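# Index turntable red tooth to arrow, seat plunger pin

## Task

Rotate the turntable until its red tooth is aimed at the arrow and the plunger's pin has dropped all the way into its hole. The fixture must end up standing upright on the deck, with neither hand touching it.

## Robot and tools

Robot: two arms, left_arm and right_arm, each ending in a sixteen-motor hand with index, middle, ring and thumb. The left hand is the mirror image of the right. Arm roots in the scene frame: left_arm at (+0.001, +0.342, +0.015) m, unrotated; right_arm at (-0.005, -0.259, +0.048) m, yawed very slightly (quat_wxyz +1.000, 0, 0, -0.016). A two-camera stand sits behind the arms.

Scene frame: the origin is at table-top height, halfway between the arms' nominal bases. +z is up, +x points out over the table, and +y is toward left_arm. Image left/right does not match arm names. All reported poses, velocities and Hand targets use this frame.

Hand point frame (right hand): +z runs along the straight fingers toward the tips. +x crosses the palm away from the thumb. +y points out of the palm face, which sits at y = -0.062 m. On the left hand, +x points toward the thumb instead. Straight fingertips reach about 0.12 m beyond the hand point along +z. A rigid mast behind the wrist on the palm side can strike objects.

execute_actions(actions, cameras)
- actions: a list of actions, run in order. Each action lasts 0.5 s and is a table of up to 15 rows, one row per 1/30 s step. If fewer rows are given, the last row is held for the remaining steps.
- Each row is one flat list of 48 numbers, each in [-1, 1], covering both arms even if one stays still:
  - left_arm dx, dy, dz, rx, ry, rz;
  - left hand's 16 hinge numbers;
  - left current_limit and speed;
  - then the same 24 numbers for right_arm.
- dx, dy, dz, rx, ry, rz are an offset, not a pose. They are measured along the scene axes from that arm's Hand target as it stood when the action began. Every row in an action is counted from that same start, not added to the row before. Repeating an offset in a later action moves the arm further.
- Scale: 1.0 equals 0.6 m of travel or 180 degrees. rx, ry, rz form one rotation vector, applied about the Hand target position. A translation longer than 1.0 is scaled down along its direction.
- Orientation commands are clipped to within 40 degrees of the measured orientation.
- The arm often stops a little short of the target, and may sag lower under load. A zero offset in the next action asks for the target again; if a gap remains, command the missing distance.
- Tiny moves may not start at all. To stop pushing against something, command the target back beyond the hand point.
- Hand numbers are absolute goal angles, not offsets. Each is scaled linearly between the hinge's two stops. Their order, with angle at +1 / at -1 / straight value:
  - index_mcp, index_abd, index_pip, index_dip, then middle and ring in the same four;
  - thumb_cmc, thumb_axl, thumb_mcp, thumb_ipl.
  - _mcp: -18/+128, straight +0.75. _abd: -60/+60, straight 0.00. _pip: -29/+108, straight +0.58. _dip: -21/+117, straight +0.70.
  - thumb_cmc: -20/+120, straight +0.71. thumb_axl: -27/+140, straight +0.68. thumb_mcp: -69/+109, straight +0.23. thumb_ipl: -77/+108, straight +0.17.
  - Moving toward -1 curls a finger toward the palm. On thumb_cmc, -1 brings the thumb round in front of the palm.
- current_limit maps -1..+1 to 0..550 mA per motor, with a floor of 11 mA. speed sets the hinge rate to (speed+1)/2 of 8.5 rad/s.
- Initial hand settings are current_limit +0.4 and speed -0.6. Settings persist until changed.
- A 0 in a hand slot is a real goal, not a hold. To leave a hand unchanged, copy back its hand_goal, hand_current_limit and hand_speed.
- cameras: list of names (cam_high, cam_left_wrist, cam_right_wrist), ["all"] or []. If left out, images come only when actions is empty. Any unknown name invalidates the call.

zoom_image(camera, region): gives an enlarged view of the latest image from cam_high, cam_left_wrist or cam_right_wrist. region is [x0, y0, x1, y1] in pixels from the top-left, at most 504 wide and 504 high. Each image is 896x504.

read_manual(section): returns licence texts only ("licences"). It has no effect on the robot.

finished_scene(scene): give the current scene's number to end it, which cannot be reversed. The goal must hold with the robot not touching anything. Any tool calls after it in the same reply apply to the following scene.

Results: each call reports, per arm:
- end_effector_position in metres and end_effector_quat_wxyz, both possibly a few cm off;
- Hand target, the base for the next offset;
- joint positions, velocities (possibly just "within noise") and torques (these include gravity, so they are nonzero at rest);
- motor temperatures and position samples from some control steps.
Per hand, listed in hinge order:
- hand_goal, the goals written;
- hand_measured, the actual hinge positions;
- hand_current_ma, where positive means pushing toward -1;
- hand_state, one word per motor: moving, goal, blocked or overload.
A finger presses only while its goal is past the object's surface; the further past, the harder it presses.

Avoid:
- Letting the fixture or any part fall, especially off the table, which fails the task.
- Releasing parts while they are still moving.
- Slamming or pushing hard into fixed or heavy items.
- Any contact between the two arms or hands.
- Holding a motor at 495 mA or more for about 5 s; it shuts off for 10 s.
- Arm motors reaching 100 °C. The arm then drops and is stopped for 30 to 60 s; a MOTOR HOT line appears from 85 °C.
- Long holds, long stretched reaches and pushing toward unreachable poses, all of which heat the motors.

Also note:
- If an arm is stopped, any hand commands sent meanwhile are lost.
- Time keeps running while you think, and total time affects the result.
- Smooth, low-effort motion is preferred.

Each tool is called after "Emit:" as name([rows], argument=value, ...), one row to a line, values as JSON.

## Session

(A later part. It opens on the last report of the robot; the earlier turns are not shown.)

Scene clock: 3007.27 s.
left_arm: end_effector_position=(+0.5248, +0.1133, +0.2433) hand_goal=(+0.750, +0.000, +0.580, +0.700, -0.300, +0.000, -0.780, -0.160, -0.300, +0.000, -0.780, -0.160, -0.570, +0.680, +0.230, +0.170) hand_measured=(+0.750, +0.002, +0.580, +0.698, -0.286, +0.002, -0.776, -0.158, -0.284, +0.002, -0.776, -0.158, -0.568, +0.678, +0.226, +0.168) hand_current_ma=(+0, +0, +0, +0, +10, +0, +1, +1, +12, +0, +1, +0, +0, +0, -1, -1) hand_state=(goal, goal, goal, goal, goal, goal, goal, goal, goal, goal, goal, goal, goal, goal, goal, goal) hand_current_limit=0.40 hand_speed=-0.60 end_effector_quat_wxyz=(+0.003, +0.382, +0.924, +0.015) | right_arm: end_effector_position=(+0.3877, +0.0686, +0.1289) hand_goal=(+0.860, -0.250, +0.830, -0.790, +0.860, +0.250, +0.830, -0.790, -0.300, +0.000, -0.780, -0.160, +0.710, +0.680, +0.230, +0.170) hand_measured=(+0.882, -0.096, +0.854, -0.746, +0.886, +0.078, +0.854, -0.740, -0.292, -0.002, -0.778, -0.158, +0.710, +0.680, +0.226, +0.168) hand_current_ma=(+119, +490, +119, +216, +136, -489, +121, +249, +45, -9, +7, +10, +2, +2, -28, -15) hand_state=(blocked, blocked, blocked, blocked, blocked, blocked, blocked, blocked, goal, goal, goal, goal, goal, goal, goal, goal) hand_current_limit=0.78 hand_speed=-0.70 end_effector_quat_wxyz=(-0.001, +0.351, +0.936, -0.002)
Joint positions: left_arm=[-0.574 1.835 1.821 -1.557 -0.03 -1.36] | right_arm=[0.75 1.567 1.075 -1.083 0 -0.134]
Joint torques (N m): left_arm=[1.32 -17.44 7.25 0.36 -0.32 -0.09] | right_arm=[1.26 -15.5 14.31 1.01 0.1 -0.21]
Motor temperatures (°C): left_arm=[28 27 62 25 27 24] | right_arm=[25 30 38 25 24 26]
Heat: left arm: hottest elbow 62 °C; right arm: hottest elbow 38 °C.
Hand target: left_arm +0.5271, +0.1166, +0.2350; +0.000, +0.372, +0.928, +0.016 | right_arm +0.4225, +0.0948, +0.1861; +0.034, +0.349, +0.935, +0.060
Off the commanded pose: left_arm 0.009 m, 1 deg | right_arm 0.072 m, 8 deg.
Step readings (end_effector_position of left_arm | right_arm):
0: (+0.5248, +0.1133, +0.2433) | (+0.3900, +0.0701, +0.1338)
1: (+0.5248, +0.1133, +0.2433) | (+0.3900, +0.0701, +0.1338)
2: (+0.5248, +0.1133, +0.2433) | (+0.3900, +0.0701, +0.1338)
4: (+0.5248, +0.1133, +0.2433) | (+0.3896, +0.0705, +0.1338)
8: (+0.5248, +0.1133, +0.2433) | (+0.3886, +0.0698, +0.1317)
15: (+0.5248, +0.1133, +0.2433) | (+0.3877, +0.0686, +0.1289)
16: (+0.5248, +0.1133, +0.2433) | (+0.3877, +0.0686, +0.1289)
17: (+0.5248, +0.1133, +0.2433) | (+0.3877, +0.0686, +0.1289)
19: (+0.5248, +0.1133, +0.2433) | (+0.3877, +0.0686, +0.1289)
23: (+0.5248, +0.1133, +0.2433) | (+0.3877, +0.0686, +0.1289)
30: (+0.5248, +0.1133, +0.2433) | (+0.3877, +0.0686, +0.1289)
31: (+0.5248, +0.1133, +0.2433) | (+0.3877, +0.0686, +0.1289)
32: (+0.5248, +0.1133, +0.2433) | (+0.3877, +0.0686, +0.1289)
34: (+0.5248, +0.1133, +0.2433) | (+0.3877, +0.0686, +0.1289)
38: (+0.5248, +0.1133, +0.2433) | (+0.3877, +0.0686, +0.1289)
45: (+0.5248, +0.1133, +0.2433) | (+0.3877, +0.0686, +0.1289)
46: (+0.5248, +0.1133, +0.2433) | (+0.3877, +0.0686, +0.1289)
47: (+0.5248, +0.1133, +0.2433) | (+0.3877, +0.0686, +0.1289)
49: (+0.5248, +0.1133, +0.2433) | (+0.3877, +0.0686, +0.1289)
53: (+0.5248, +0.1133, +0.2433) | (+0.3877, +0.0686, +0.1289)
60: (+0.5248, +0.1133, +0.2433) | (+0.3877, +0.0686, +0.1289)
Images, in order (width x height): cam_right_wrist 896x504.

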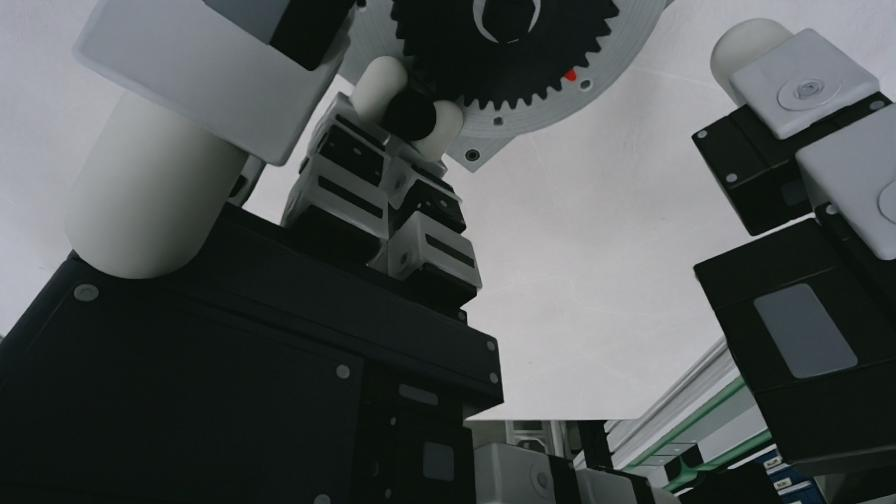

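Emit:
execute_actions([
  [[0,0,0,0,0,0,0.75,0,0.58,0.7,-0.3,0,-0.78,-0.16,-0.3,0,-0.78,-0.16,-0.571,0.68,0.23,0.17,0.4,-0.6,0.0168,0.0142,0.0333,0.0094,-0.0112,0,0.86,-0.25,0.83,-0.81,0.86,0.25,0.83,-0.81,-0.3,0,-0.78,-0.16,0.71,0.68,0.23,0.17,0.78,-0.7]],
  [[0,0,0,0,0,0,0.75,0,0.58,0.7,-0.3,0,-0.78,-0.16,-0.3,0,-0.78,-0.16,-0.571,0.68,0.23,0.17,0.4,-0.6,0.0168,0.0142,0.0333,0.0094,-0.0112,0,0.86,-0.25,0.82,-0.84,0.86,0.25,0.82,-0.84,-0.3,0,-0.78,-0.16,0.71,0.68,0.23,0.17,0.78,-0.7]],
  [[0,0,0,0,0,0,0.75,0,0.58,0.7,-0.3,0,-0.78,-0.16,-0.3,0,-0.78,-0.16,-0.571,0.68,0.23,0.17,0.4,-0.6,0.0084,0.0071,0.0167,0.0047,-0.0056,0,0.86,-0.25,0.82,-0.87,0.86,0.25,0.82,-0.87,-0.3,0,-0.78,-0.16,0.71,0.68,0.23,0.17,0.78,-0.7]],
], cameras=["cam_right_wrist"])

Emit:
zoom_image(camera="cam_right_wrist", region=[370, 40, 520, 180])

Scene clock: 3017.23 s.
left_arm: end_effector_position=(+0.5248, +0.1133, +0.2433) hand_goal=(+0.750, +0.000, +0.580, +0.700, -0.300, +0.000, -0.780, -0.160, -0.300, +0.000, -0.780, -0.160, -0.570, +0.680, +0.230, +0.170) hand_measured=(+0.750, +0.002, +0.580, +0.698, -0.286, +0.002, -0.776, -0.158, -0.284, +0.002, -0.776, -0.158, -0.568, +0.678, +0.226, +0.168) hand_current_ma=(+0, +0, +0, +0, +10, +0, +1, +1, +12, +0, +1, +0, +0, +0, -1, -1) hand_state=(goal, goal, goal, goal, goal, goal, goal, goal, goal, goal, goal, goal, goal, goal, goal, goal) hand_current_limit=0.40 hand_speed=-0.60 end_effector_quat_wxyz=(+0.003, +0.382, +0.924, +0.015) | right_arm: end_effector_position=(+0.3858, +0.0670, +0.1241) hand_goal=(+0.860, -0.250, +0.820, -0.870, +0.860, +0.250, +0.820, -0.870, -0.300, +0.000, -0.780, -0.160, +0.710, +0.680, +0.230, +0.170) hand_measured=(+0.870, -0.116, +0.836, -0.830, +0.876, +0.104, +0.838, -0.834, -0.292, -0.002, -0.778, -0.158, +0.710, +0.680, +0.226, +0.168) hand_current_ma=(+55, +490, +83, +202, +88, -489, +88, +175, +45, -9, +7, +10, +2, +2, -28, -15) hand_state=(goal, blocked, goal, blocked, goal, blocked, goal, blocked, goal, goal, goal, goal, goal, goal, goal, goal) hand_current_limit=0.78 hand_speed=-0.70 end_effector_quat_wxyz=(-0.004, +0.351, +0.936, -0.007)
Joint positions: left_arm=[-0.574 1.835 1.821 -1.557 -0.03 -1.36] | right_arm=[0.75 1.573 1.07 -1.083 -0.001 -0.134]
Joint torques (N m): left_arm=[1.44 -17.26 7.35 0.36 -0.33 -0.1] | right_arm=[1.14 -13.22 9.16 0.24 0.01 -0.12]
Motor temperatures (°C): left_arm=[28 27 61 25 27 24] | right_arm=[25 30 39 25 24 26]
Heat: left arm: hottest elbow 61 °C; right arm: hottest elbow 39 °C.
Hand target: left_arm +0.5271, +0.1166, +0.2350; +0.000, +0.372, +0.928, +0.016 | right_arm +0.3929, +0.0730, +0.1391; +0.004, +0.351, +0.936, +0.008
Off the commanded pose: left_arm 0.009 m, 1 deg | right_arm 0.018 m, 2 deg.
Step readings (end_effector_position of left_arm | right_arm):
0: (+0.5248, +0.1133, +0.2433) | (+0.3877, +0.0686, +0.1289)
1: (+0.5248, +0.1133, +0.2433) | (+0.3877, +0.0686, +0.1289)
2: (+0.5248, +0.1133, +0.2433) | (+0.3877, +0.0686, +0.1289)
4: (+0.5248, +0.1133, +0.2433) | (+0.3877, +0.0686, +0.1289)
8: (+0.5248, +0.1133, +0.2433) | (+0.3877, +0.0686, +0.1289)
15: (+0.5248, +0.1133, +0.2433) | (+0.3877, +0.0686, +0.1289)
16: (+0.5248, +0.1133, +0.2433) | (+0.3877, +0.0686, +0.1289) HELD (not all sent) right_arm
17: (+0.5248, +0.1133, +0.2433) | (+0.3877, +0.0686, +0.1289) HELD (not all sent) right_arm
19: (+0.5248, +0.1133, +0.2433) | (+0.3876, +0.0685, +0.1276) HELD (not all sent) right_arm
23: (+0.5248, +0.1133, +0.2433) | (+0.3859, +0.0671, +0.1242) HELD (not all sent) right_arm
30: (+0.5248, +0.1133, +0.2433) | (+0.3858, +0.0670, +0.1241) HELD (not all sent) right_arm
31: (+0.5248, +0.1133, +0.2433) | (+0.3858, +0.0670, +0.1241)
32: (+0.5248, +0.1133, +0.2433) | (+0.3858, +0.0670, +0.1241)
34: (+0.5248, +0.1133, +0.2433) | (+0.3858, +0.0670, +0.1241)
38: (+0.5248, +0.1133, +0.2433) | (+0.3858, +0.0670, +0.1241)
45: (+0.5248, +0.1133, +0.2433) | (+0.3858, +0.0670, +0.1241)
HELD (not all sent) right_arm: steps 16 to 30.
pose unreachable (right arm): on one or more control steps of this call, first in action 1 (counted from 0), this arm could not follow its commanded pose, so it was not sent that pose on those steps. It may still have moved: this result reports where it is.
cause: moving toward the commanded pose would bring a part of the arm too close to another arm (a part of this arm just beyond joint 4 (wrist pitch) and a part of the left arm just beyond its joint 3 (elbow), 93 mm apart when this arm was first held).
Images, in order (width x height): cam_right_wrist 896x504.

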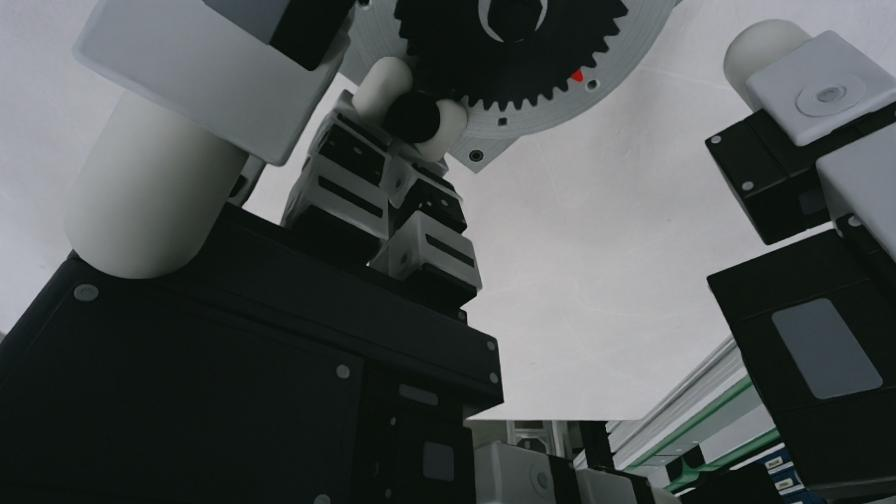

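Scaled by 3.360.

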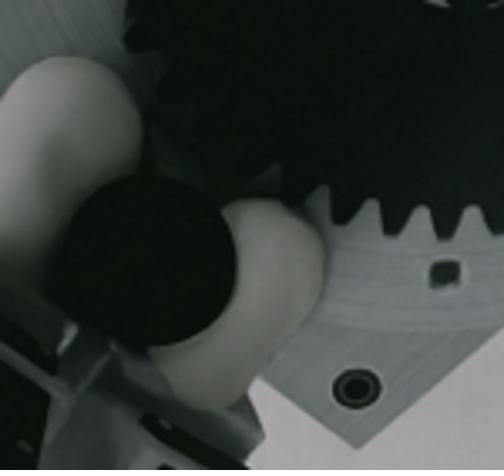

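Emit:
execute_actions([
  [[0.015,0.1,0.08,0,0,0,0.75,0,0.58,0.7,-0.3,0,-0.78,-0.16,-0.3,0,-0.78,-0.16,-0.571,0.68,0.23,0.17,0.4,-0.6,0,0,-0.005,0,0,0,0.87,-0.2,0.85,-0.72,0.87,0.2,0.85,-0.72,-0.3,0,-0.78,-0.16,0.71,0.68,0.23,0.17,0.3,-0.7]],
  [[0.015,0.12,0.08,0,0,0,0.75,0,0.58,0.7,-0.3,0,-0.78,-0.16,-0.3,0,-0.78,-0.16,-0.571,0.68,0.23,0.17,0.4,-0.6,-0.0012,-0.0057,-0.016,0,0,0,0.89,0,0.87,-0.69,0.89,0,0.87,-0.69,-0.3,0,-0.78,-0.16,0.71,0.68,0.23,0.17,0.3,-0.7]],
  [[-0.0972,0.06,0.04,-0.0583,-0.0802,-0.0878,0.75,0,0.58,0.7,-0.3,0,-0.78,-0.16,-0.3,0,-0.78,-0.16,0.71,0.68,0.23,0.17,0.4,-0.6,0,0,0,0,0,0,0.89,0.1,0.87,-0.69,0.89,-0.1,0.87,-0.69,-0.3,0,-0.78,-0.16,0.71,0.68,0.23,0.17,0.3,-0.7]],
  [[-0.0972,0.06,0.01,-0.0583,-0.0802,-0.0878,0.75,0,0.58,0.7,0.75,0,0.58,0.7,0.75,0,0.58,0.7,0.71,0.68,0.23,0.17,0.4,-0.6,0,0,0,0,0,0,0.89,0.1,0.87,-0.69,0.89,-0.1,0.87,-0.69,-0.3,0,-0.78,-0.16,0.71,0.68,0.23,0.17,0.3,-0.7]],
  [[-0.0972,0.06,0.01,-0.0583,-0.0802,-0.0878,0.75,0,0.58,0.7,0.75,0,0.58,0.7,0.75,0,0.58,0.7,0.71,0.68,0.23,0.17,0.4,-0.6,0,0,0,0,0,0,0.89,0.1,0.87,-0.69,0.89,-0.1,0.87,-0.69,-0.3,0,-0.78,-0.16,0.71,0.68,0.23,0.17,0.3,-0.7]],
], cameras=["cam_right_wrist","cam_high"])

Emit:
zoom_image(camera="cam_right_wrist", region=[370, 40, 520, 180])

Scene clock: 3133.60 s.
left_arm: end_effector_position=(+0.3695, +0.3550, +0.3603) hand_goal=(+0.750, +0.000, +0.580, +0.700, +0.750, +0.000, +0.580, +0.700, +0.750, +0.000, +0.580, +0.700, +0.710, +0.680, +0.230, +0.170) hand_measured=(+0.750, +0.002, +0.580, +0.698, +0.750, +0.002, +0.578, +0.698, +0.752, +0.002, +0.578, +0.698, +0.712, +0.678, +0.226, +0.168) hand_current_ma=(+0, +0, +0, +0, +0, +0, +0, -1, +0, +0, +0, +0, +0, +0, -1, -1) hand_state=(goal, goal, goal, goal, goal, goal, goal, goal, goal, goal, goal, goal, goal, goal, goal, goal) hand_current_limit=0.40 hand_speed=-0.60 end_effector_quat_wxyz=(+0.436, +0.636, +0.631, -0.087) | right_arm: end_effector_position=(+0.3897, +0.0704, +0.1291) hand_goal=(+0.890, +0.100, +0.870, -0.690, +0.890, -0.100, +0.870, -0.690, -0.300, +0.000, -0.780, -0.160, +0.710, +0.680, +0.230, +0.170) hand_measured=(+0.890, +0.070, +0.860, -0.714, +0.892, -0.084, +0.866, -0.704, -0.292, -0.002, -0.778, -0.158, +0.710, +0.680, +0.226, +0.168) hand_current_ma=(+4, -129, -48, -121, +8, +72, -20, -69, +45, -9, +7, +10, +2, +2, -28, -15) hand_state=(goal, blocked, goal, blocked, goal, goal, goal, goal, goal, goal, goal, goal, goal, goal, goal, goal) hand_current_limit=0.30 hand_speed=-0.70 end_effector_quat_wxyz=(+0.002, +0.351, +0.936, +0.005)
Joint positions: left_arm=[0.43 0.898 0.979 -1.452 0.907 0.341] | right_arm=[0.75 1.566 1.07 -1.064 -0.001 -0.134]
Joint torques (N m): left_arm=[1.26 -3.19 9.21 -0.25 1.03 0.41] | right_arm=[0.91 -11.81 7.02 0.81 0.01 -0.14]
Motor temperatures (°C): left_arm=[28 29 55 25 26 24] | right_arm=[25 30 38 25 24 26]
Heat: left arm: hottest elbow 55 °C; right arm: hottest elbow 38 °C.
Hand target: left_arm +0.3701, +0.3566, +0.3670; +0.431, +0.655, +0.613, -0.094 | right_arm +0.3921, +0.0695, +0.1265; +0.004, +0.351, +0.936, +0.008
Off the commanded pose: left_arm 0.007 m, 3 deg | right_arm 0.004 m, 0 deg.
Step readings (end_effector_position of left_arm | right_arm):
0: (+0.5248, +0.1133, +0.2433) | (+0.3858, +0.0670, +0.1241)
1: (+0.5250, +0.1137, +0.2433) | (+0.3858, +0.0670, +0.1241)
2: (+0.5252, +0.1149, +0.2433) | (+0.3858, +0.0670, +0.1241)
4: (+0.5251, +0.1234, +0.2448) | (+0.3858, +0.0670, +0.1241)
8: (+0.5292, +0.1553, +0.2542) | (+0.3859, +0.0671, +0.1255)
15: (+0.5330, +0.1878, +0.2714) | (+0.3859, +0.0671, +0.1255)
16: (+0.5328, +0.1879, +0.2720) | (+0.3859, +0.0671, +0.1255)
17: (+0.5332, +0.1896, +0.2728) | (+0.3860, +0.0672, +0.1256)
19: (+0.5332, +0.1951, +0.2764) | (+0.3868, +0.0679, +0.1269)
23: (+0.5358, +0.2239, +0.2948) | (+0.3882, +0.0691, +0.1284)
30: (+0.5362, +0.2604, +0.3203) | (+0.3884, +0.0693, +0.1285)
31: (+0.5365, +0.2599, +0.3209) | (+0.3884, +0.0693, +0.1285)
32: (+0.5356, +0.2576, +0.3182) | (+0.3886, +0.0695, +0.1286)
34: (+0.5254, +0.2567, +0.3096) | (+0.3893, +0.0701, +0.1289)
38: (+0.4885, +0.2699, +0.3183) | (+0.3897, +0.0704, +0.1291)
45: (+0.4735, +0.2894, +0.3808) | (+0.3897, +0.0704, +0.1291)
46: (+0.4735, +0.2889, +0.3821) | (+0.3897, +0.0704, +0.1291)
47: (+0.4733, +0.2871, +0.3787) | (+0.3897, +0.0704, +0.1291)
49: (+0.4625, +0.2857, +0.3597) | (+0.3897, +0.0704, +0.1291)
53: (+0.4265, +0.3098, +0.3350) | (+0.3897, +0.0704, +0.1291)
60: (+0.4186, +0.3228, +0.3700) | (+0.3897, +0.0704, +0.1291)
61: (+0.4190, +0.3213, +0.3712) | (+0.3897, +0.0704, +0.1291)
62: (+0.4188, +0.3188, +0.3707) | (+0.3897, +0.0704, +0.1291)
64: (+0.4076, +0.3196, +0.3620) | (+0.3897, +0.0704, +0.1291)
68: (+0.3779, +0.3491, +0.3553) | (+0.3897, +0.0704, +0.1291)
75: (+0.3663, +0.3593, +0.3721) | (+0.3897, +0.0704, +0.1291)
Images, in order (width x height): cam_high 896x504, cam_right_wrist 896x504.

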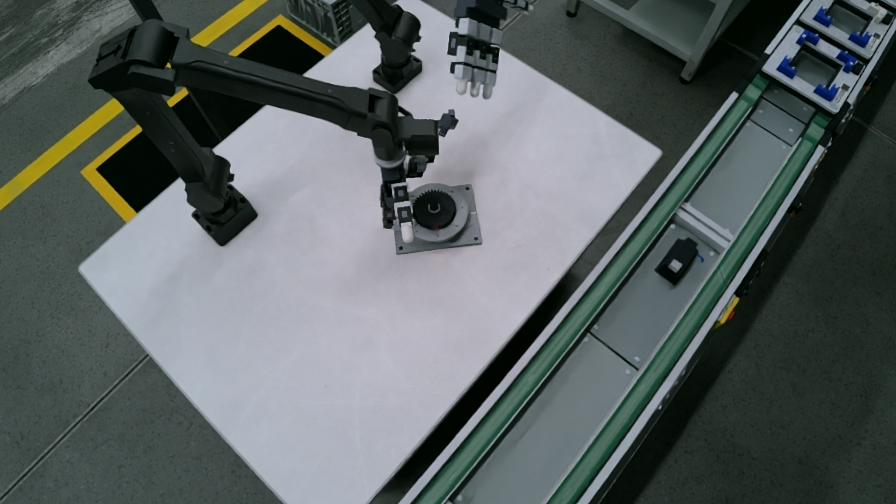

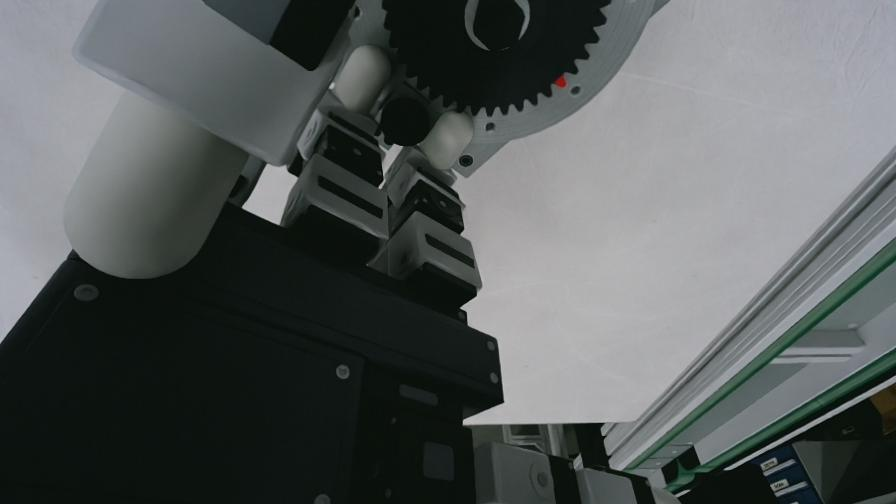

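Scaled by 3.360.

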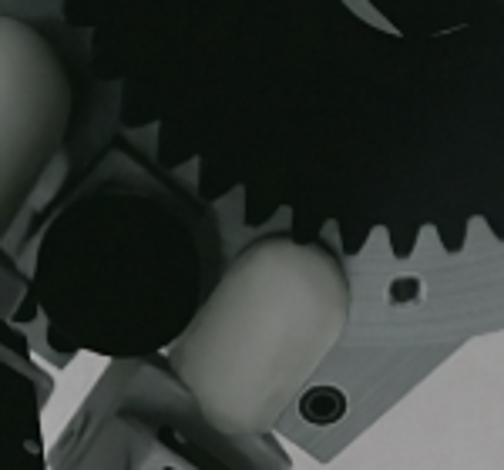

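Emit:
execute_actions([
  [[0,0,0,0,0,0,0.75,0,0.58,0.7,0.75,0,0.58,0.7,0.75,0,0.58,0.7,0.71,0.68,0.23,0.17,0.4,-0.6,-0.0025,-0.001,0,-0.001,0,-0.001,0.89,0.1,0.869,-0.69,0.89,-0.1,0.869,-0.69,0.205,0,-0.007,0.406,0.71,0.68,0.23,0.17,0.4,-0.5]],
], cameras=["all"])

Scene clock: 3197.50 s.
left_arm: end_effector_position=(+0.3649, +0.3519, +0.3468) hand_goal=(+0.750, +0.000, +0.580, +0.700, +0.750, +0.000, +0.580, +0.700, +0.750, +0.000, +0.580, +0.700, +0.710, +0.680, +0.230, +0.170) hand_measured=(+0.752, +0.002, +0.580, +0.698, +0.752, +0.002, +0.578, +0.698, +0.752, +0.002, +0.578, +0.698, +0.712, +0.678, +0.226, +0.168) hand_current_ma=(+0, +0, +0, +0, +0, +0, +0, -1, +0, +0, +0, +0, +0, +0, -1, -1) hand_state=(goal, goal, goal, goal, goal, goal, goal, goal, goal, goal, goal, goal, goal, goal, goal, goal) hand_current_limit=0.40 hand_speed=-0.60 end_effector_quat_wxyz=(+0.425, +0.649, +0.621, -0.111) | right_arm: end_effector_position=(+0.3897, +0.0704, +0.1291) hand_goal=(+0.890, +0.100, +0.870, -0.690, +0.890, -0.100, +0.870, -0.690, +0.206, +0.000, -0.006, +0.406, +0.710, +0.680, +0.230, +0.170) hand_measured=(+0.890, +0.070, +0.860, -0.714, +0.892, -0.084, +0.866, -0.704, +0.210, -0.002, -0.006, +0.404, +0.710, +0.680, +0.226, +0.168) hand_current_ma=(+4, -129, -47, -120, +7, +72, -20, -68, +24, -9, -2, -11, +2, +2, -28, -15) hand_state=(goal, blocked, goal, blocked, goal, goal, goal, goal, goal, goal, goal, goal, goal, goal, goal, goal) hand_current_limit=0.40 hand_speed=-0.50 end_effector_quat_wxyz=(+0.002, +0.351, +0.936, +0.005)
Joint positions: left_arm=[0.445 0.935 0.979 -1.534 0.907 0.449] | right_arm=[0.75 1.566 1.07 -1.064 -0.001 -0.134]
Joint torques (N m): left_arm=[1.38 -3.25 11.12 -0.42 0.94 0.41] | right_arm=[1.49 -12.34 6.78 0.75 0.09 -0.08]
Motor temperatures (°C): left_arm=[28 28 58 25 27 24] | right_arm=[24 31 36 25 24 26]
Heat: left arm: hottest elbow 58 °C; right arm: hottest elbow 36 °C.
Hand target: left_arm +0.3701, +0.3567, +0.3669; +0.431, +0.655, +0.613, -0.094 | right_arm +0.3906, +0.0689, +0.1265; +0.005, +0.353, +0.936, +0.007
Off the commanded pose: left_arm 0.021 m, 2 deg | right_arm 0.003 m, 0 deg.
Step readings (end_effector_position of left_arm | right_arm):
0: (+0.3695, +0.3550, +0.3603) | (+0.3897, +0.0704, +0.1291)
1: (+0.3693, +0.3550, +0.3603) | (+0.3897, +0.0704, +0.1291)
2: (+0.3686, +0.3544, +0.3597) | (+0.3897, +0.0704, +0.1291)
4: (+0.3662, +0.3535, +0.3571) | (+0.3897, +0.0704, +0.1291)
8: (+0.3652, +0.3536, +0.3503) | (+0.3897, +0.0704, +0.1291)
15: (+0.3654, +0.3529, +0.3463) | (+0.3897, +0.0704, +0.1291)

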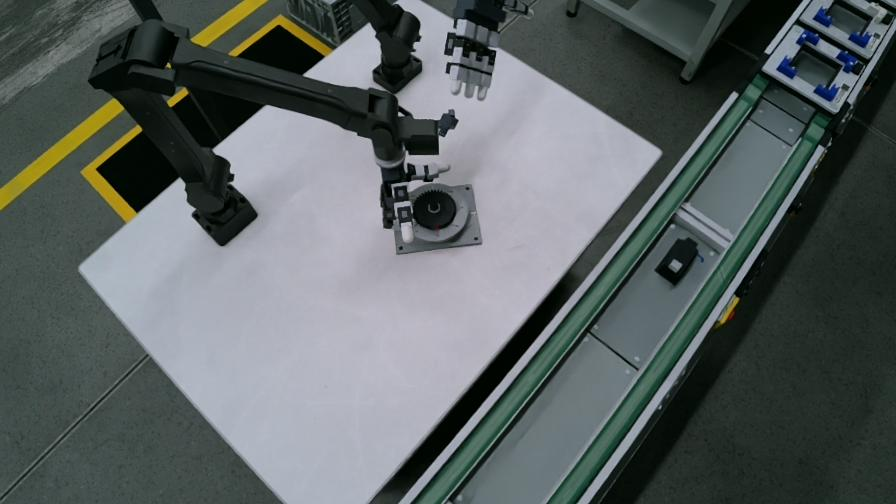

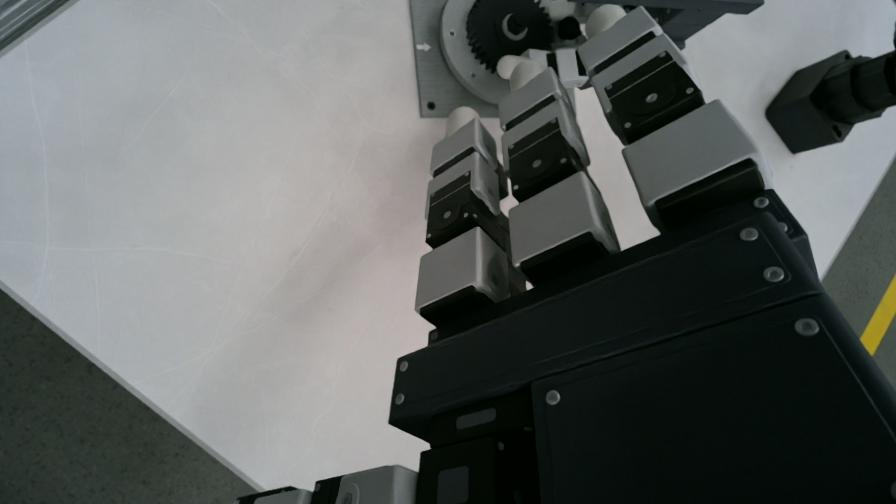

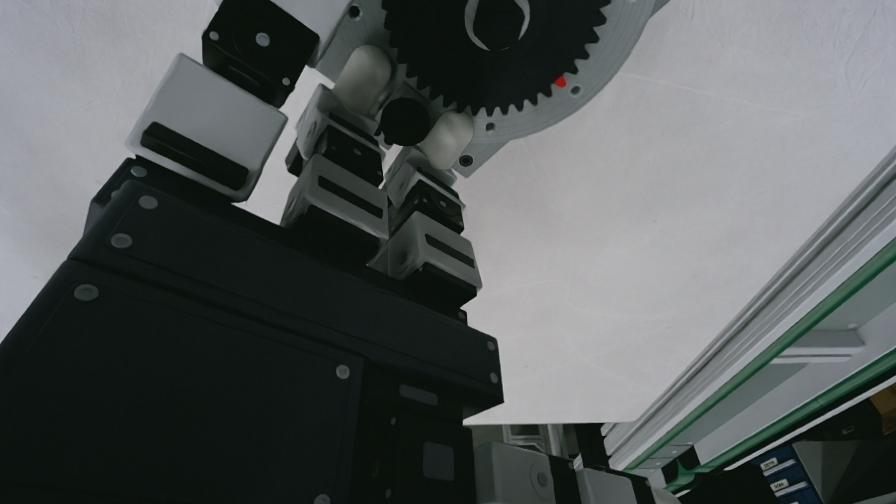

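Emit:
execute_actions([
  [[0,0,0,0,0,0,0.75,0,0.58,0.7,0.75,0,0.58,0.7,0.75,0,0.58,0.7,0.71,0.68,0.23,0.17,0.4,-0.6,-0.002,-0.001,0.002,0,0,0,0.88,-0.25,0.86,-0.71,0.88,0.25,0.86,-0.71,0.205,0,-0.007,0.406,0.71,0.68,0.23,0.17,0.78,-0.7]],
  [[0,0,0,0,0,0,0.75,0,0.58,0.7,0.75,0,0.58,0.7,0.75,0,0.58,0.7,0.71,0.68,0.23,0.17,0.4,-0.6,0,0,0,0,0,0,0.88,-0.25,0.86,-0.71,0.88,0.25,0.86,-0.71,0.205,0,-0.007,0.406,0.71,0.68,0.23,0.17,0.78,-0.7]],
  [[0,0,0,0,0,0,0.75,0,0.58,0.7,0.75,0,0.58,0.7,0.75,0,0.58,0.7,0.71,0.68,0.23,0.17,0.4,-0.6,0.0168,0.0142,0.0333,0.0094,-0.0112,0,0.88,-0.25,0.84,-0.75,0.88,0.25,0.84,-0.75,0.205,0,-0.007,0.406,0.71,0.68,0.23,0.17,0.78,-0.7]],
  [[0,0,0,0,0,0,0.75,0,0.58,0.7,0.75,0,0.58,0.7,0.75,0,0.58,0.7,0.71,0.68,0.23,0.17,0.4,-0.6,0.0168,0.0142,0.0333,0.0094,-0.0112,0,0.87,-0.25,0.82,-0.79,0.87,0.25,0.82,-0.79,0.205,0,-0.007,0.406,0.71,0.68,0.23,0.17,0.78,-0.7]],
  [[0,0,0,0,0,0,0.75,0,0.58,0.7,0.75,0,0.58,0.7,0.75,0,0.58,0.7,0.71,0.68,0.23,0.17,0.4,-0.6,0.0168,0.0142,0.0333,0.0094,-0.0112,0,0.87,-0.25,0.82,-0.81,0.87,0.25,0.82,-0.81,0.205,0,-0.007,0.406,0.71,0.68,0.23,0.17,0.78,-0.7]],
  [[0,0,0,0,0,0,0.75,0,0.58,0.7,0.75,0,0.58,0.7,0.75,0,0.58,0.7,0.71,0.68,0.23,0.17,0.4,-0.6,0.0168,0.0142,0.0333,0.0094,-0.0112,0,0.86,-0.25,0.82,-0.83,0.86,0.25,0.82,-0.83,0.205,0,-0.007,0.406,0.71,0.68,0.23,0.17,0.78,-0.7]],
])

Scene clock: 3216.77 s.
left_arm: end_effector_position=(+0.3649, +0.3519, +0.3469) hand_goal=(+0.750, +0.000, +0.580, +0.700, +0.750, +0.000, +0.580, +0.700, +0.750, +0.000, +0.580, +0.700, +0.710, +0.680, +0.230, +0.170) hand_measured=(+0.752, +0.002, +0.580, +0.698, +0.752, +0.002, +0.578, +0.698, +0.752, +0.002, +0.578, +0.698, +0.712, +0.678, +0.226, +0.168) hand_current_ma=(+0, +0, +0, +0, +0, +0, +0, -1, +0, +0, +0, +0, +0, +0, -1, -1) hand_state=(goal, goal, goal, goal, goal, goal, goal, goal, goal, goal, goal, goal, goal, goal, goal, goal) hand_current_limit=0.40 hand_speed=-0.60 end_effector_quat_wxyz=(+0.425, +0.649, +0.621, -0.111) | right_arm: end_effector_position=(+0.3878, +0.0682, +0.1285) hand_goal=(+0.860, -0.250, +0.820, -0.830, +0.860, +0.250, +0.820, -0.830, +0.206, +0.000, -0.006, +0.406, +0.710, +0.680, +0.230, +0.170) hand_measured=(+0.886, -0.108, +0.840, -0.786, +0.888, +0.072, +0.840, -0.780, +0.210, -0.002, -0.006, +0.404, +0.710, +0.680, +0.226, +0.168) hand_current_ma=(+137, +490, +93, +218, +142, -489, +99, +250, +25, -9, -1, -11, +2, +2, -28, -15) hand_state=(blocked, blocked, goal, blocked, blocked, blocked, blocked, blocked, goal, goal, goal, goal, goal, goal, goal, goal) hand_current_limit=0.78 hand_speed=-0.70 end_effector_quat_wxyz=(+0.003, +0.351, +0.936, +0.004)
Joint positions: left_arm=[0.445 0.935 0.979 -1.534 0.907 0.451] | right_arm=[0.75 1.561 1.063 -1.064 0.001 -0.134]
Joint torques (N m): left_arm=[1.55 -2.84 11.18 -0.49 0.97 0.4] | right_arm=[0.79 -17.44 15.49 1.21 0.15 -0.11]
Motor temperatures (°C): left_arm=[28 28 61 25 27 24] | right_arm=[24 31 37 25 24 26]
Heat: left arm: hottest elbow 61 °C; right arm: hottest elbow 37 °C.
Hand target: left_arm +0.3701, +0.3567, +0.3669; +0.431, +0.655, +0.614, -0.094 | right_arm +0.4297, +0.1024, +0.2076; +0.050, +0.351, +0.931, +0.087
Off the commanded pose: left_arm 0.021 m, 2 deg | right_arm 0.096 m, 11 deg.
Step readings (end_effector_position of left_arm | right_arm):
0: (+0.3649, +0.3519, +0.3468) | (+0.3897, +0.0704, +0.1291)
1: (+0.3649, +0.3519, +0.3468) | (+0.3897, +0.0704, +0.1291)
2: (+0.3649, +0.3519, +0.3468) | (+0.3897, +0.0701, +0.1290)
4: (+0.3649, +0.3518, +0.3469) | (+0.3892, +0.0697, +0.1287)
8: (+0.3649, +0.3520, +0.3469) | (+0.3877, +0.0683, +0.1283)
15: (+0.3649, +0.3519, +0.3469) | (+0.3877, +0.0682, +0.1283)
16: (+0.3649, +0.3519, +0.3469) | (+0.3877, +0.0682, +0.1283)
17: (+0.3649, +0.3519, +0.3469) | (+0.3877, +0.0682, +0.1283)
19: (+0.3649, +0.3519, +0.3469) | (+0.3877, +0.0682, +0.1283)
23: (+0.3649, +0.3519, +0.3469) | (+0.3877, +0.0682, +0.1283)
30: (+0.3649, +0.3519, +0.3469) | (+0.3877, +0.0682, +0.1283)
31: (+0.3649, +0.3519, +0.3469) | (+0.3877, +0.0682, +0.1283)
32: (+0.3649, +0.3519, +0.3469) | (+0.3877, +0.0682, +0.1283)
34: (+0.3649, +0.3519, +0.3469) | (+0.3877, +0.0682, +0.1283)
38: (+0.3649, +0.3519, +0.3469) | (+0.3877, +0.0682, +0.1283)
45: (+0.3649, +0.3519, +0.3469) | (+0.3877, +0.0682, +0.1283)
46: (+0.3649, +0.3519, +0.3469) | (+0.3877, +0.0682, +0.1283)
47: (+0.3649, +0.3519, +0.3469) | (+0.3877, +0.0682, +0.1283)
49: (+0.3649, +0.3519, +0.3469) | (+0.3877, +0.0682, +0.1283)
53: (+0.3649, +0.3519, +0.3469) | (+0.3877, +0.0682, +0.1283)
60: (+0.3649, +0.3519, +0.3469) | (+0.3877, +0.0682, +0.1283)
61: (+0.3649, +0.3519, +0.3469) | (+0.3877, +0.0682, +0.1283)
62: (+0.3649, +0.3519, +0.3469) | (+0.3877, +0.0682, +0.1283)
64: (+0.3649, +0.3519, +0.3469) | (+0.3877, +0.0682, +0.1283)
68: (+0.3649, +0.3519, +0.3469) | (+0.3877, +0.0682, +0.1283)
75: (+0.3649, +0.3519, +0.3469) | (+0.3877, +0.0682, +0.1283)
76: (+0.3649, +0.3519, +0.3469) | (+0.3877, +0.0682, +0.1283)
77: (+0.3649, +0.3519, +0.3469) | (+0.3877, +0.0682, +0.1283)
79: (+0.3649, +0.3519, +0.3469) | (+0.3877, +0.0682, +0.1283)
83: (+0.3649, +0.3519, +0.3469) | (+0.3877, +0.0682, +0.1283)
90: (+0.3649, +0.3519, +0.3469) | (+0.3877, +0.0682, +0.1283)

Emit:
execute_actions([
  [[0,0,0,0,0,0,0.75,0,0.58,0.7,0.75,0,0.58,0.7,0.75,0,0.58,0.7,0.71,0.68,0.23,0.17,0.4,-0.6,0.0168,0.0142,0.0333,0.0094,-0.0112,0,0.86,-0.25,0.82,-0.85,0.86,0.25,0.82,-0.85,0.205,0,-0.007,0.406,0.71,0.68,0.23,0.17,0.78,-0.7]],
  [[0,0,0,0,0,0,0.75,0,0.58,0.7,0.75,0,0.58,0.7,0.75,0,0.58,0.7,0.71,0.68,0.23,0.17,0.4,-0.6,0.0084,0.0071,0.0167,0.0047,-0.0056,0,0.86,-0.25,0.82,-0.87,0.86,0.25,0.82,-0.87,0.205,0,-0.007,0.406,0.71,0.68,0.23,0.17,0.78,-0.7]],
])

Emit:
execute_actions([
  [[0,0,0,0,0,0,0.75,0,0.58,0.7,0.75,0,0.58,0.7,0.75,0,0.58,0.7,0.71,0.68,0.23,0.17,0.4,-0.6,0.0084,0.0071,0.0167,0.0047,-0.0056,0,0.86,-0.25,0.82,-0.87,0.86,0.25,0.82,-0.87,0.321,0,0.577,0.696,0.71,0.68,0.23,0.17,0.78,-0.7]],
])

Scene clock: 3226.50 s.
left_arm: end_effector_position=(+0.3649, +0.3519, +0.3469) hand_goal=(+0.750, +0.000, +0.580, +0.700, +0.750, +0.000, +0.580, +0.700, +0.750, +0.000, +0.580, +0.700, +0.710, +0.680, +0.230, +0.170) hand_measured=(+0.752, +0.002, +0.580, +0.698, +0.752, +0.002, +0.578, +0.698, +0.752, +0.002, +0.578, +0.698, +0.712, +0.678, +0.226, +0.168) hand_current_ma=(+0, +0, +0, +0, +0, +0, +0, -1, +0, +0, +0, +0, +0, +0, -1, -1) hand_state=(goal, goal, goal, goal, goal, goal, goal, goal, goal, goal, goal, goal, goal, goal, goal, goal) hand_current_limit=0.40 hand_speed=-0.60 end_effector_quat_wxyz=(+0.425, +0.649, +0.621, -0.111) | right_arm: end_effector_position=(+0.3883, +0.0686, +0.1306) hand_goal=(+0.860, -0.250, +0.820, -0.870, +0.860, +0.250, +0.820, -0.870, +0.206, +0.000, -0.006, +0.406, +0.710, +0.680, +0.230, +0.170) hand_measured=(+0.886, -0.108, +0.840, -0.812, +0.888, +0.072, +0.840, -0.798, +0.210, -0.002, -0.006, +0.404, +0.710, +0.680, +0.226, +0.168) hand_current_ma=(+137, +490, +93, +287, +145, -489, +100, +360, +25, -9, -1, -11, +2, +2, -28, -15) hand_state=(blocked, blocked, goal, blocked, blocked, blocked, blocked, blocked, goal, goal, goal, goal, goal, goal, goal, goal) hand_current_limit=0.78 hand_speed=-0.70 end_effector_quat_wxyz=(+0.004, +0.351, +0.936, +0.006)
Joint positions: left_arm=[0.445 0.935 0.979 -1.534 0.907 0.451] | right_arm=[0.75 1.557 1.063 -1.063 0.002 -0.134]
Joint torques (N m): left_arm=[1.61 -2.9 11.22 -0.46 0.95 0.4] | right_arm=[1.44 -19.43 18.24 1.65 0.19 -0.12]
Motor temperatures (°C): left_arm=[28 28 61 25 27 24] | right_arm=[24 31 39 25 24 26]
Heat: left arm: hottest elbow 61 °C; right arm: hottest elbow 39 °C.
Hand target: left_arm +0.3701, +0.3567, +0.3669; +0.431, +0.655, +0.614, -0.094 | right_arm +0.4448, +0.1152, +0.2374; +0.067, +0.350, +0.927, +0.116
Off the commanded pose: left_arm 0.021 m, 2 deg | right_arm 0.130 m, 15 deg.
Step readings (end_effector_position of left_arm | right_arm):
0: (+0.3649, +0.3519, +0.3469) | (+0.3878, +0.0682, +0.1285)
1: (+0.3649, +0.3519, +0.3469) | (+0.3878, +0.0682, +0.1285)
2: (+0.3649, +0.3519, +0.3469) | (+0.3879, +0.0683, +0.1289)
4: (+0.3649, +0.3519, +0.3469) | (+0.3880, +0.0684, +0.1295)
8: (+0.3649, +0.3519, +0.3469) | (+0.3881, +0.0685, +0.1299)
15: (+0.3649, +0.3519, +0.3469) | (+0.3881, +0.0685, +0.1299)
16: (+0.3649, +0.3519, +0.3469) | (+0.3881, +0.0685, +0.1301)
17: (+0.3649, +0.3519, +0.3469) | (+0.3881, +0.0684, +0.1301)
19: (+0.3649, +0.3519, +0.3469) | (+0.3883, +0.0686, +0.1304)
23: (+0.3649, +0.3519, +0.3469) | (+0.3883, +0.0686, +0.1306)
30: (+0.3649, +0.3519, +0.3469) | (+0.3883, +0.0686, +0.1306)

Scene clock: 3227.43 s.
left_arm: end_effector_position=(+0.3649, +0.3519, +0.3469) hand_goal=(+0.750, +0.000, +0.580, +0.700, +0.750, +0.000, +0.580, +0.700, +0.750, +0.000, +0.580, +0.700, +0.710, +0.680, +0.230, +0.170) hand_measured=(+0.752, +0.002, +0.580, +0.698, +0.752, +0.002, +0.578, +0.698, +0.752, +0.002, +0.578, +0.698, +0.712, +0.678, +0.226, +0.168) hand_current_ma=(+0, +0, +0, +0, +0, +0, +0, -1, +0, +0, +0, +0, +0, +0, -1, -1) hand_state=(goal, goal, goal, goal, goal, goal, goal, goal, goal, goal, goal, goal, goal, goal, goal, goal) hand_current_limit=0.40 hand_speed=-0.60 end_effector_quat_wxyz=(+0.425, +0.649, +0.621, -0.111) | right_arm: end_effector_position=(+0.3894, +0.0703, +0.1344) hand_goal=(+0.860, -0.250, +0.820, -0.870, +0.860, +0.250, +0.820, -0.870, +0.322, +0.000, +0.578, +0.696, +0.710, +0.680, +0.230, +0.170) hand_measured=(+0.896, -0.108, +0.846, -0.814, +0.900, +0.062, +0.848, -0.798, +0.284, -0.002, +0.514, +0.684, +0.710, +0.680, +0.226, +0.168) hand_current_ma=(+187, +490, +129, +281, +212, -489, +141, +360, -204, -10, -317, -62, +2, +2, -28, -15) hand_state=(blocked, blocked, blocked, blocked, blocked, blocked, blocked, blocked, blocked, goal, blocked, goal, goal, goal, goal, goal) hand_current_limit=0.78 hand_speed=-0.70 end_effector_quat_wxyz=(+0.005, +0.351, +0.936, +0.010)
Joint positions: left_arm=[0.445 0.935 0.979 -1.534 0.907 0.451] | right_arm=[0.75 1.553 1.067 -1.063 -0.002 -0.134]
Joint torques (N m): left_arm=[1.49 -2.9 11.22 -0.42 0.97 0.41] | right_arm=[1.67 -19.66 18.93 1.8 0.31 -0.09]
Motor temperatures (°C): left_arm=[28 28 61 25 27 24] | right_arm=[24 31 39 25 24 26]
Heat: left arm: hottest elbow 61 °C; right arm: hottest elbow 39 °C.
Hand target: left_arm +0.3701, +0.3567, +0.3669; +0.431, +0.655, +0.614, -0.094 | right_arm +0.4498, +0.1194, +0.2475; +0.072, +0.349, +0.926, +0.126
Off the commanded pose: left_arm 0.021 m, 2 deg | right_arm 0.137 m, 15 deg.
Step readings (end_effector_position of left_arm | right_arm):
0: (+0.3649, +0.3519, +0.3469) | (+0.3883, +0.0686, +0.1306)
1: (+0.3649, +0.3519, +0.3469) | (+0.3883, +0.0686, +0.1306)
2: (+0.3649, +0.3519, +0.3469) | (+0.3885, +0.0688, +0.1311)
4: (+0.3649, +0.3519, +0.3469) | (+0.3887, +0.0689, +0.1313)
8: (+0.3649, +0.3519, +0.3469) | (+0.3888, +0.0690, +0.1318)
15: (+0.3649, +0.3519, +0.3469) | (+0.3891, +0.0695, +0.1327)

Emit:
execute_actions([
  [[0,0,0,0,0,0,0.75,0,0.58,0.7,0.75,0,0.58,0.7,0.75,0,0.58,0.7,0.71,0.68,0.23,0.17,0.4,-0.6,0,0,0,0,0,0,0.86,-0.25,0.82,-0.87,0.86,0.25,0.82,-0.87,0.651,0,0.274,0.396,0.71,0.68,0.23,0.17,0.78,-0.7]],
  [[0,0,0,0,0,0,0.75,0,0.58,0.7,0.75,0,0.58,0.7,0.75,0,0.58,0.7,0.71,0.68,0.23,0.17,0.4,-0.6,0,0,0,0,0,0,0.86,-0.25,0.82,-0.87,0.86,0.25,0.82,-0.87,0.827,0,0.165,0.287,0.71,0.68,0.23,0.17,0.78,-0.7]],
], cameras=["all"])

Scene clock: 3235.93 s.
left_arm: end_effector_position=(+0.3649, +0.3519, +0.3469) hand_goal=(+0.750, +0.000, +0.580, +0.700, +0.750, +0.000, +0.580, +0.700, +0.750, +0.000, +0.580, +0.700, +0.710, +0.680, +0.230, +0.170) hand_measured=(+0.752, +0.002, +0.580, +0.698, +0.752, +0.002, +0.578, +0.698, +0.752, +0.002, +0.578, +0.698, +0.712, +0.678, +0.226, +0.168) hand_current_ma=(+0, +0, +0, +0, +0, +0, +0, -1, +0, +0, +0, +0, +0, +0, -1, -1) hand_state=(goal, goal, goal, goal, goal, goal, goal, goal, goal, goal, goal, goal, goal, goal, goal, goal) hand_current_limit=0.40 hand_speed=-0.60 end_effector_quat_wxyz=(+0.425, +0.649, +0.621, -0.111) | right_arm: end_effector_position=(+0.3895, +0.0702, +0.1344) hand_goal=(+0.860, -0.250, +0.820, -0.870, +0.860, +0.250, +0.820, -0.870, +0.828, +0.000, +0.166, +0.288, +0.710, +0.680, +0.230, +0.170) hand_measured=(+0.896, -0.108, +0.846, -0.814, +0.900, +0.062, +0.848, -0.798, +0.728, -0.002, +0.132, +0.272, +0.710, +0.680, +0.226, +0.168) hand_current_ma=(+187, +489, +131, +281, +212, -489, +141, +360, -489, -10, -171, -76, +2, +2, -28, -15) hand_state=(blocked, blocked, blocked, blocked, blocked, blocked, blocked, blocked, blocked, goal, blocked, goal, goal, goal, goal, goal) hand_current_limit=0.78 hand_speed=-0.70 end_effector_quat_wxyz=(+0.005, +0.352, +0.936, +0.010)
Joint positions: left_arm=[0.445 0.935 0.979 -1.534 0.907 0.451] | right_arm=[0.75 1.553 1.067 -1.063 -0.002 -0.133]
Joint torques (N m): left_arm=[1.61 -2.9 11.23 -0.43 0.94 0.39] | right_arm=[1.44 -19.02 19 1.7 0.34 -0.1]
Motor temperatures (°C): left_arm=[28 28 62 25 27 24] | right_arm=[24 31 41 26 24 26]
Heat: left arm: hottest elbow 62 °C; right arm: hottest elbow 41 °C.
Hand target: left_arm +0.3701, +0.3567, +0.3669; +0.431, +0.655, +0.614, -0.094 | right_arm +0.4498, +0.1194, +0.2475; +0.072, +0.349, +0.926, +0.126
Off the commanded pose: left_arm 0.021 m, 2 deg | right_arm 0.137 m, 15 deg.
Step readings (end_effector_position of left_arm | right_arm):
0: (+0.3649, +0.3519, +0.3469) | (+0.3894, +0.0703, +0.1344)
1: (+0.3649, +0.3519, +0.3469) | (+0.3894, +0.0703, +0.1344)
2: (+0.3649, +0.3519, +0.3469) | (+0.3894, +0.0703, +0.1344)
4: (+0.3649, +0.3519, +0.3469) | (+0.3894, +0.0703, +0.1344)
8: (+0.3649, +0.3519, +0.3469) | (+0.3894, +0.0703, +0.1344)
15: (+0.3649, +0.3519, +0.3469) | (+0.3894, +0.0703, +0.1344)
16: (+0.3649, +0.3519, +0.3469) | (+0.3894, +0.0703, +0.1344)
17: (+0.3649, +0.3519, +0.3469) | (+0.3894, +0.0703, +0.1344)
19: (+0.3649, +0.3519, +0.3469) | (+0.3894, +0.0703, +0.1344)
23: (+0.3649, +0.3519, +0.3469) | (+0.3894, +0.0702, +0.1344)
30: (+0.3649, +0.3519, +0.3469) | (+0.3895, +0.0702, +0.1344)

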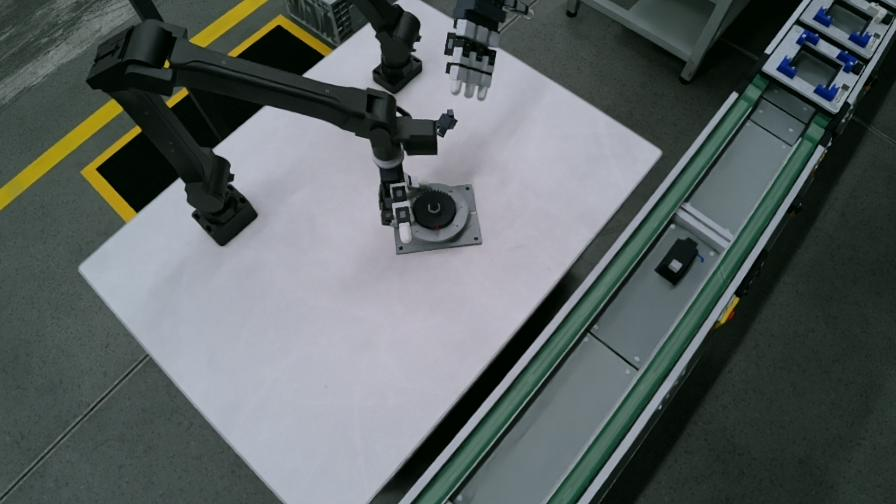

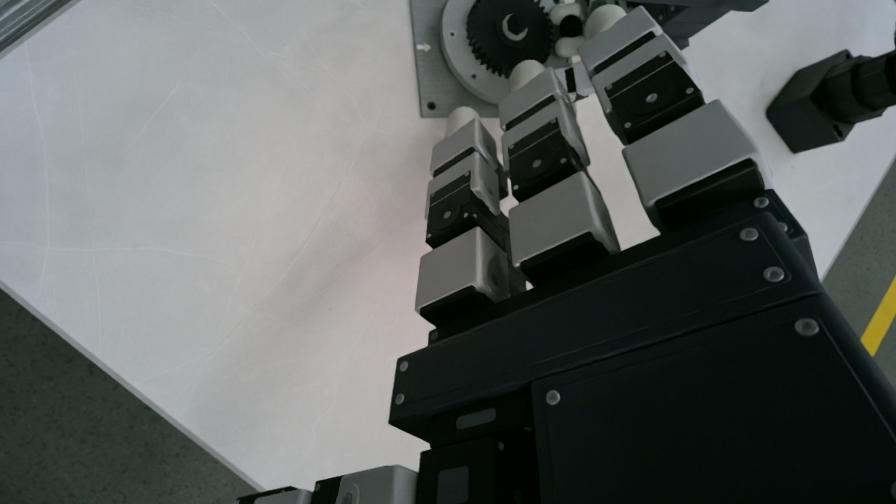

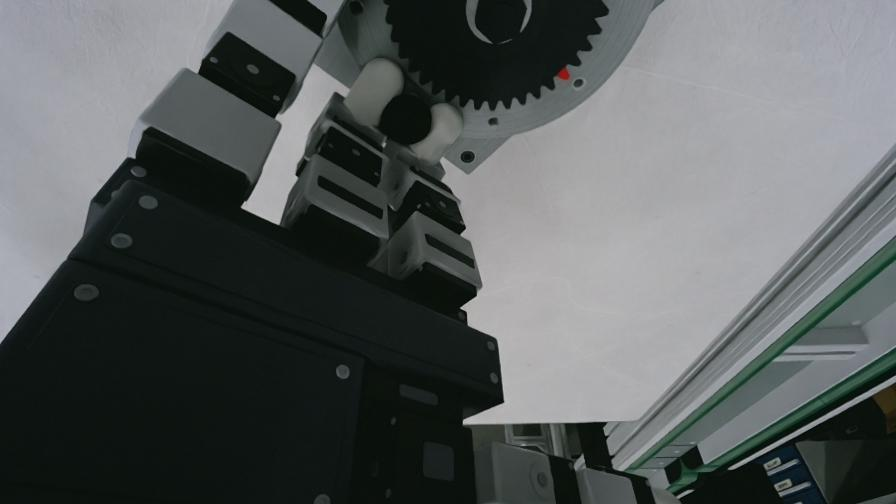

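Emit:
zoom_image(camera="cam_right_wrist", region=[240, 0, 680, 220])

Emit:
zoom_image(camera="cam_left_wrist", region=[400, 0, 660, 130])

Scaled by 1.145.

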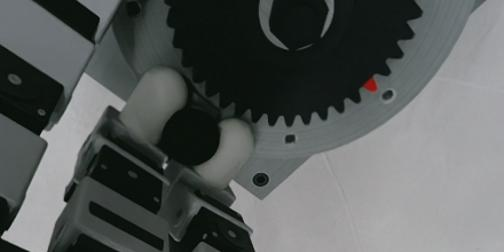

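Scaled by 1.938.

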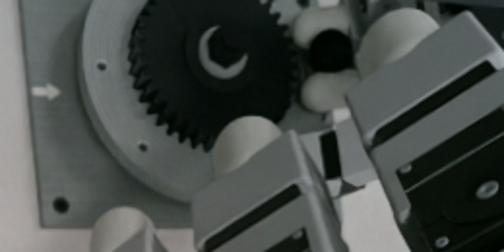

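Emit:
execute_actions([
  [[0,0,0,0,0,0,0.75,0,0.58,0.7,0.75,0,0.58,0.7,0.75,0,0.58,0.7,0.71,0.68,0.23,0.17,0.4,-0.6,0.0042,0.0035,0.0083,0.0024,-0.0028,0,0.85,-0.3,0.82,-0.9,0.85,0.3,0.82,-0.9,0.827,0,0.165,0.287,0.71,0.68,0.23,0.17,0.79,-0.7]],
  [[0,0,0,0,0,0,0.75,0,0.58,0.7,0.75,0,0.58,0.7,0.75,0,0.58,0.7,0.71,0.68,0.23,0.17,0.4,-0.6,0.0042,0.0035,0.0083,0.0024,-0.0028,0,0.85,-0.3,0.82,-0.9,0.85,0.3,0.82,-0.9,0.827,0,0.165,0.287,0.71,0.68,0.23,0.17,0.79,-0.7]],
], cameras=["cam_right_wrist", "cam_left_wrist"])

Scene clock: 3260.20 s.
left_arm: end_effector_position=(+0.3649, +0.3519, +0.3469) hand_goal=(+0.750, +0.000, +0.580, +0.700, +0.750, +0.000, +0.580, +0.700, +0.750, +0.000, +0.580, +0.700, +0.710, +0.680, +0.230, +0.170) hand_measured=(+0.752, +0.002, +0.580, +0.698, +0.752, +0.002, +0.578, +0.698, +0.752, +0.002, +0.578, +0.698, +0.712, +0.678, +0.226, +0.168) hand_current_ma=(+0, +0, +0, +0, +0, +0, +0, -1, +0, +0, +0, +0, +0, +0, -1, -1) hand_state=(goal, goal, goal, goal, goal, goal, goal, goal, goal, goal, goal, goal, goal, goal, goal, goal) hand_current_limit=0.40 hand_speed=-0.60 end_effector_quat_wxyz=(+0.425, +0.649, +0.621, -0.111) | right_arm: end_effector_position=(+0.3898, +0.0705, +0.1351) hand_goal=(+0.850, -0.300, +0.820, -0.900, +0.850, +0.300, +0.820, -0.900, +0.828, +0.000, +0.166, +0.288, +0.710, +0.680, +0.230, +0.170) hand_measured=(+0.896, -0.108, +0.850, -0.818, +0.900, +0.060, +0.850, -0.804, +0.732, -0.002, +0.130, +0.272, +0.710, +0.680, +0.226, +0.168) hand_current_ma=(+240, +492, +148, +408, +265, -492, +150, +484, -492, -10, -177, -80, +2, +2, -28, -15) hand_state=(blocked, blocked, blocked, blocked, blocked, blocked, blocked, blocked, blocked, goal, blocked, goal, goal, goal, goal, goal) hand_current_limit=0.79 hand_speed=-0.70 end_effector_quat_wxyz=(+0.005, +0.353, +0.936, +0.011)
Joint positions: left_arm=[0.445 0.935 0.979 -1.534 0.907 0.451] | right_arm=[0.75 1.553 1.068 -1.063 -0.002 -0.132]
Joint torques (N m): left_arm=[1.55 -2.9 11.22 -0.5 0.97 0.39] | right_arm=[1.32 -19.72 19.73 1.98 0.32 -0.12]
Motor temperatures (°C): left_arm=[28 27 63 25 27 24] | right_arm=[24 31 46 26 24 26]
Heat: left arm: hottest elbow 63 °C; right arm: hottest elbow 46 °C.
Hand target: left_arm +0.3701, +0.3567, +0.3669; +0.431, +0.655, +0.614, -0.094 | right_arm +0.4549, +0.1236, +0.2576; +0.078, +0.349, +0.924, +0.136
Off the commanded pose: left_arm 0.021 m, 2 deg | right_arm 0.148 m, 17 deg.
Step readings (end_effector_position of left_arm | right_arm):
0: (+0.3649, +0.3519, +0.3469) | (+0.3895, +0.0702, +0.1344)
1: (+0.3649, +0.3519, +0.3469) | (+0.3896, +0.0703, +0.1346)
2: (+0.3649, +0.3519, +0.3469) | (+0.3896, +0.0703, +0.1346)
4: (+0.3649, +0.3519, +0.3469) | (+0.3897, +0.0704, +0.1348)
8: (+0.3649, +0.3519, +0.3469) | (+0.3897, +0.0704, +0.1348)
15: (+0.3649, +0.3519, +0.3469) | (+0.3897, +0.0704, +0.1348)
16: (+0.3649, +0.3519, +0.3469) | (+0.3897, +0.0704, +0.1348)
17: (+0.3649, +0.3519, +0.3469) | (+0.3897, +0.0704, +0.1348)
19: (+0.3649, +0.3519, +0.3469) | (+0.3898, +0.0705, +0.1349)
23: (+0.3649, +0.3519, +0.3469) | (+0.3898, +0.0705, +0.1351)
30: (+0.3649, +0.3519, +0.3469) | (+0.3898, +0.0705, +0.1351)
Images, in order (width x height): cam_left_wrist 896x504, cam_right_wrist 896x504.

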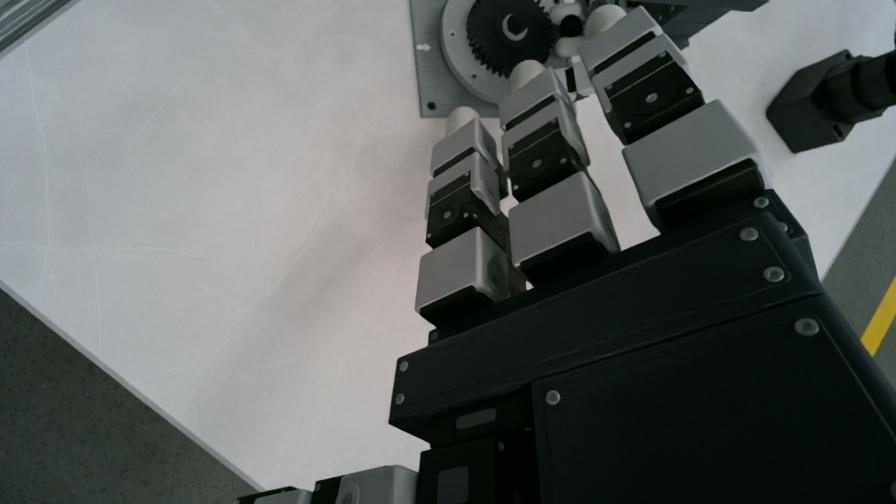

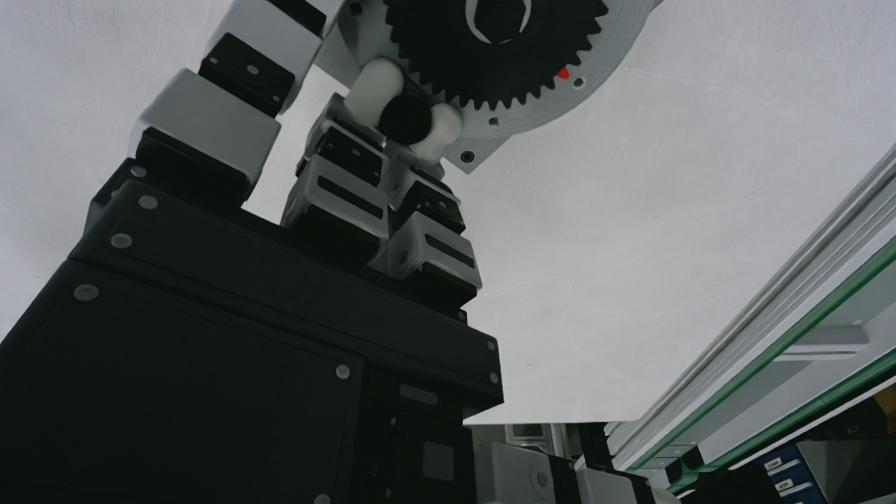

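Emit:
zoom_image(camera="cam_right_wrist", region=[330, 40, 500, 180])

Emit:
zoom_image(camera="cam_left_wrist", region=[530, 0, 640, 80])

Scaled by 2.965.

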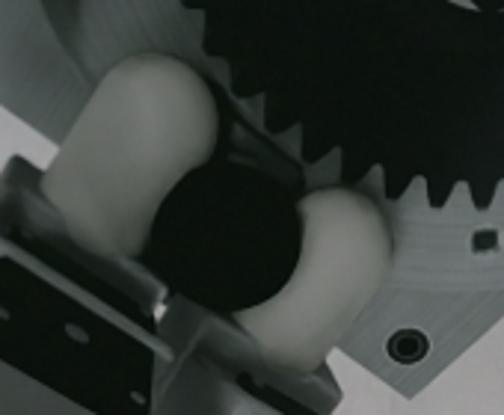

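Scaled by 4.582.

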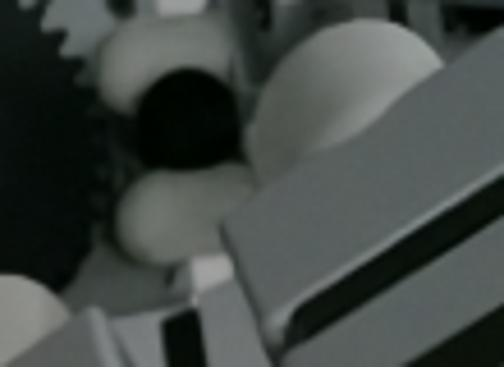

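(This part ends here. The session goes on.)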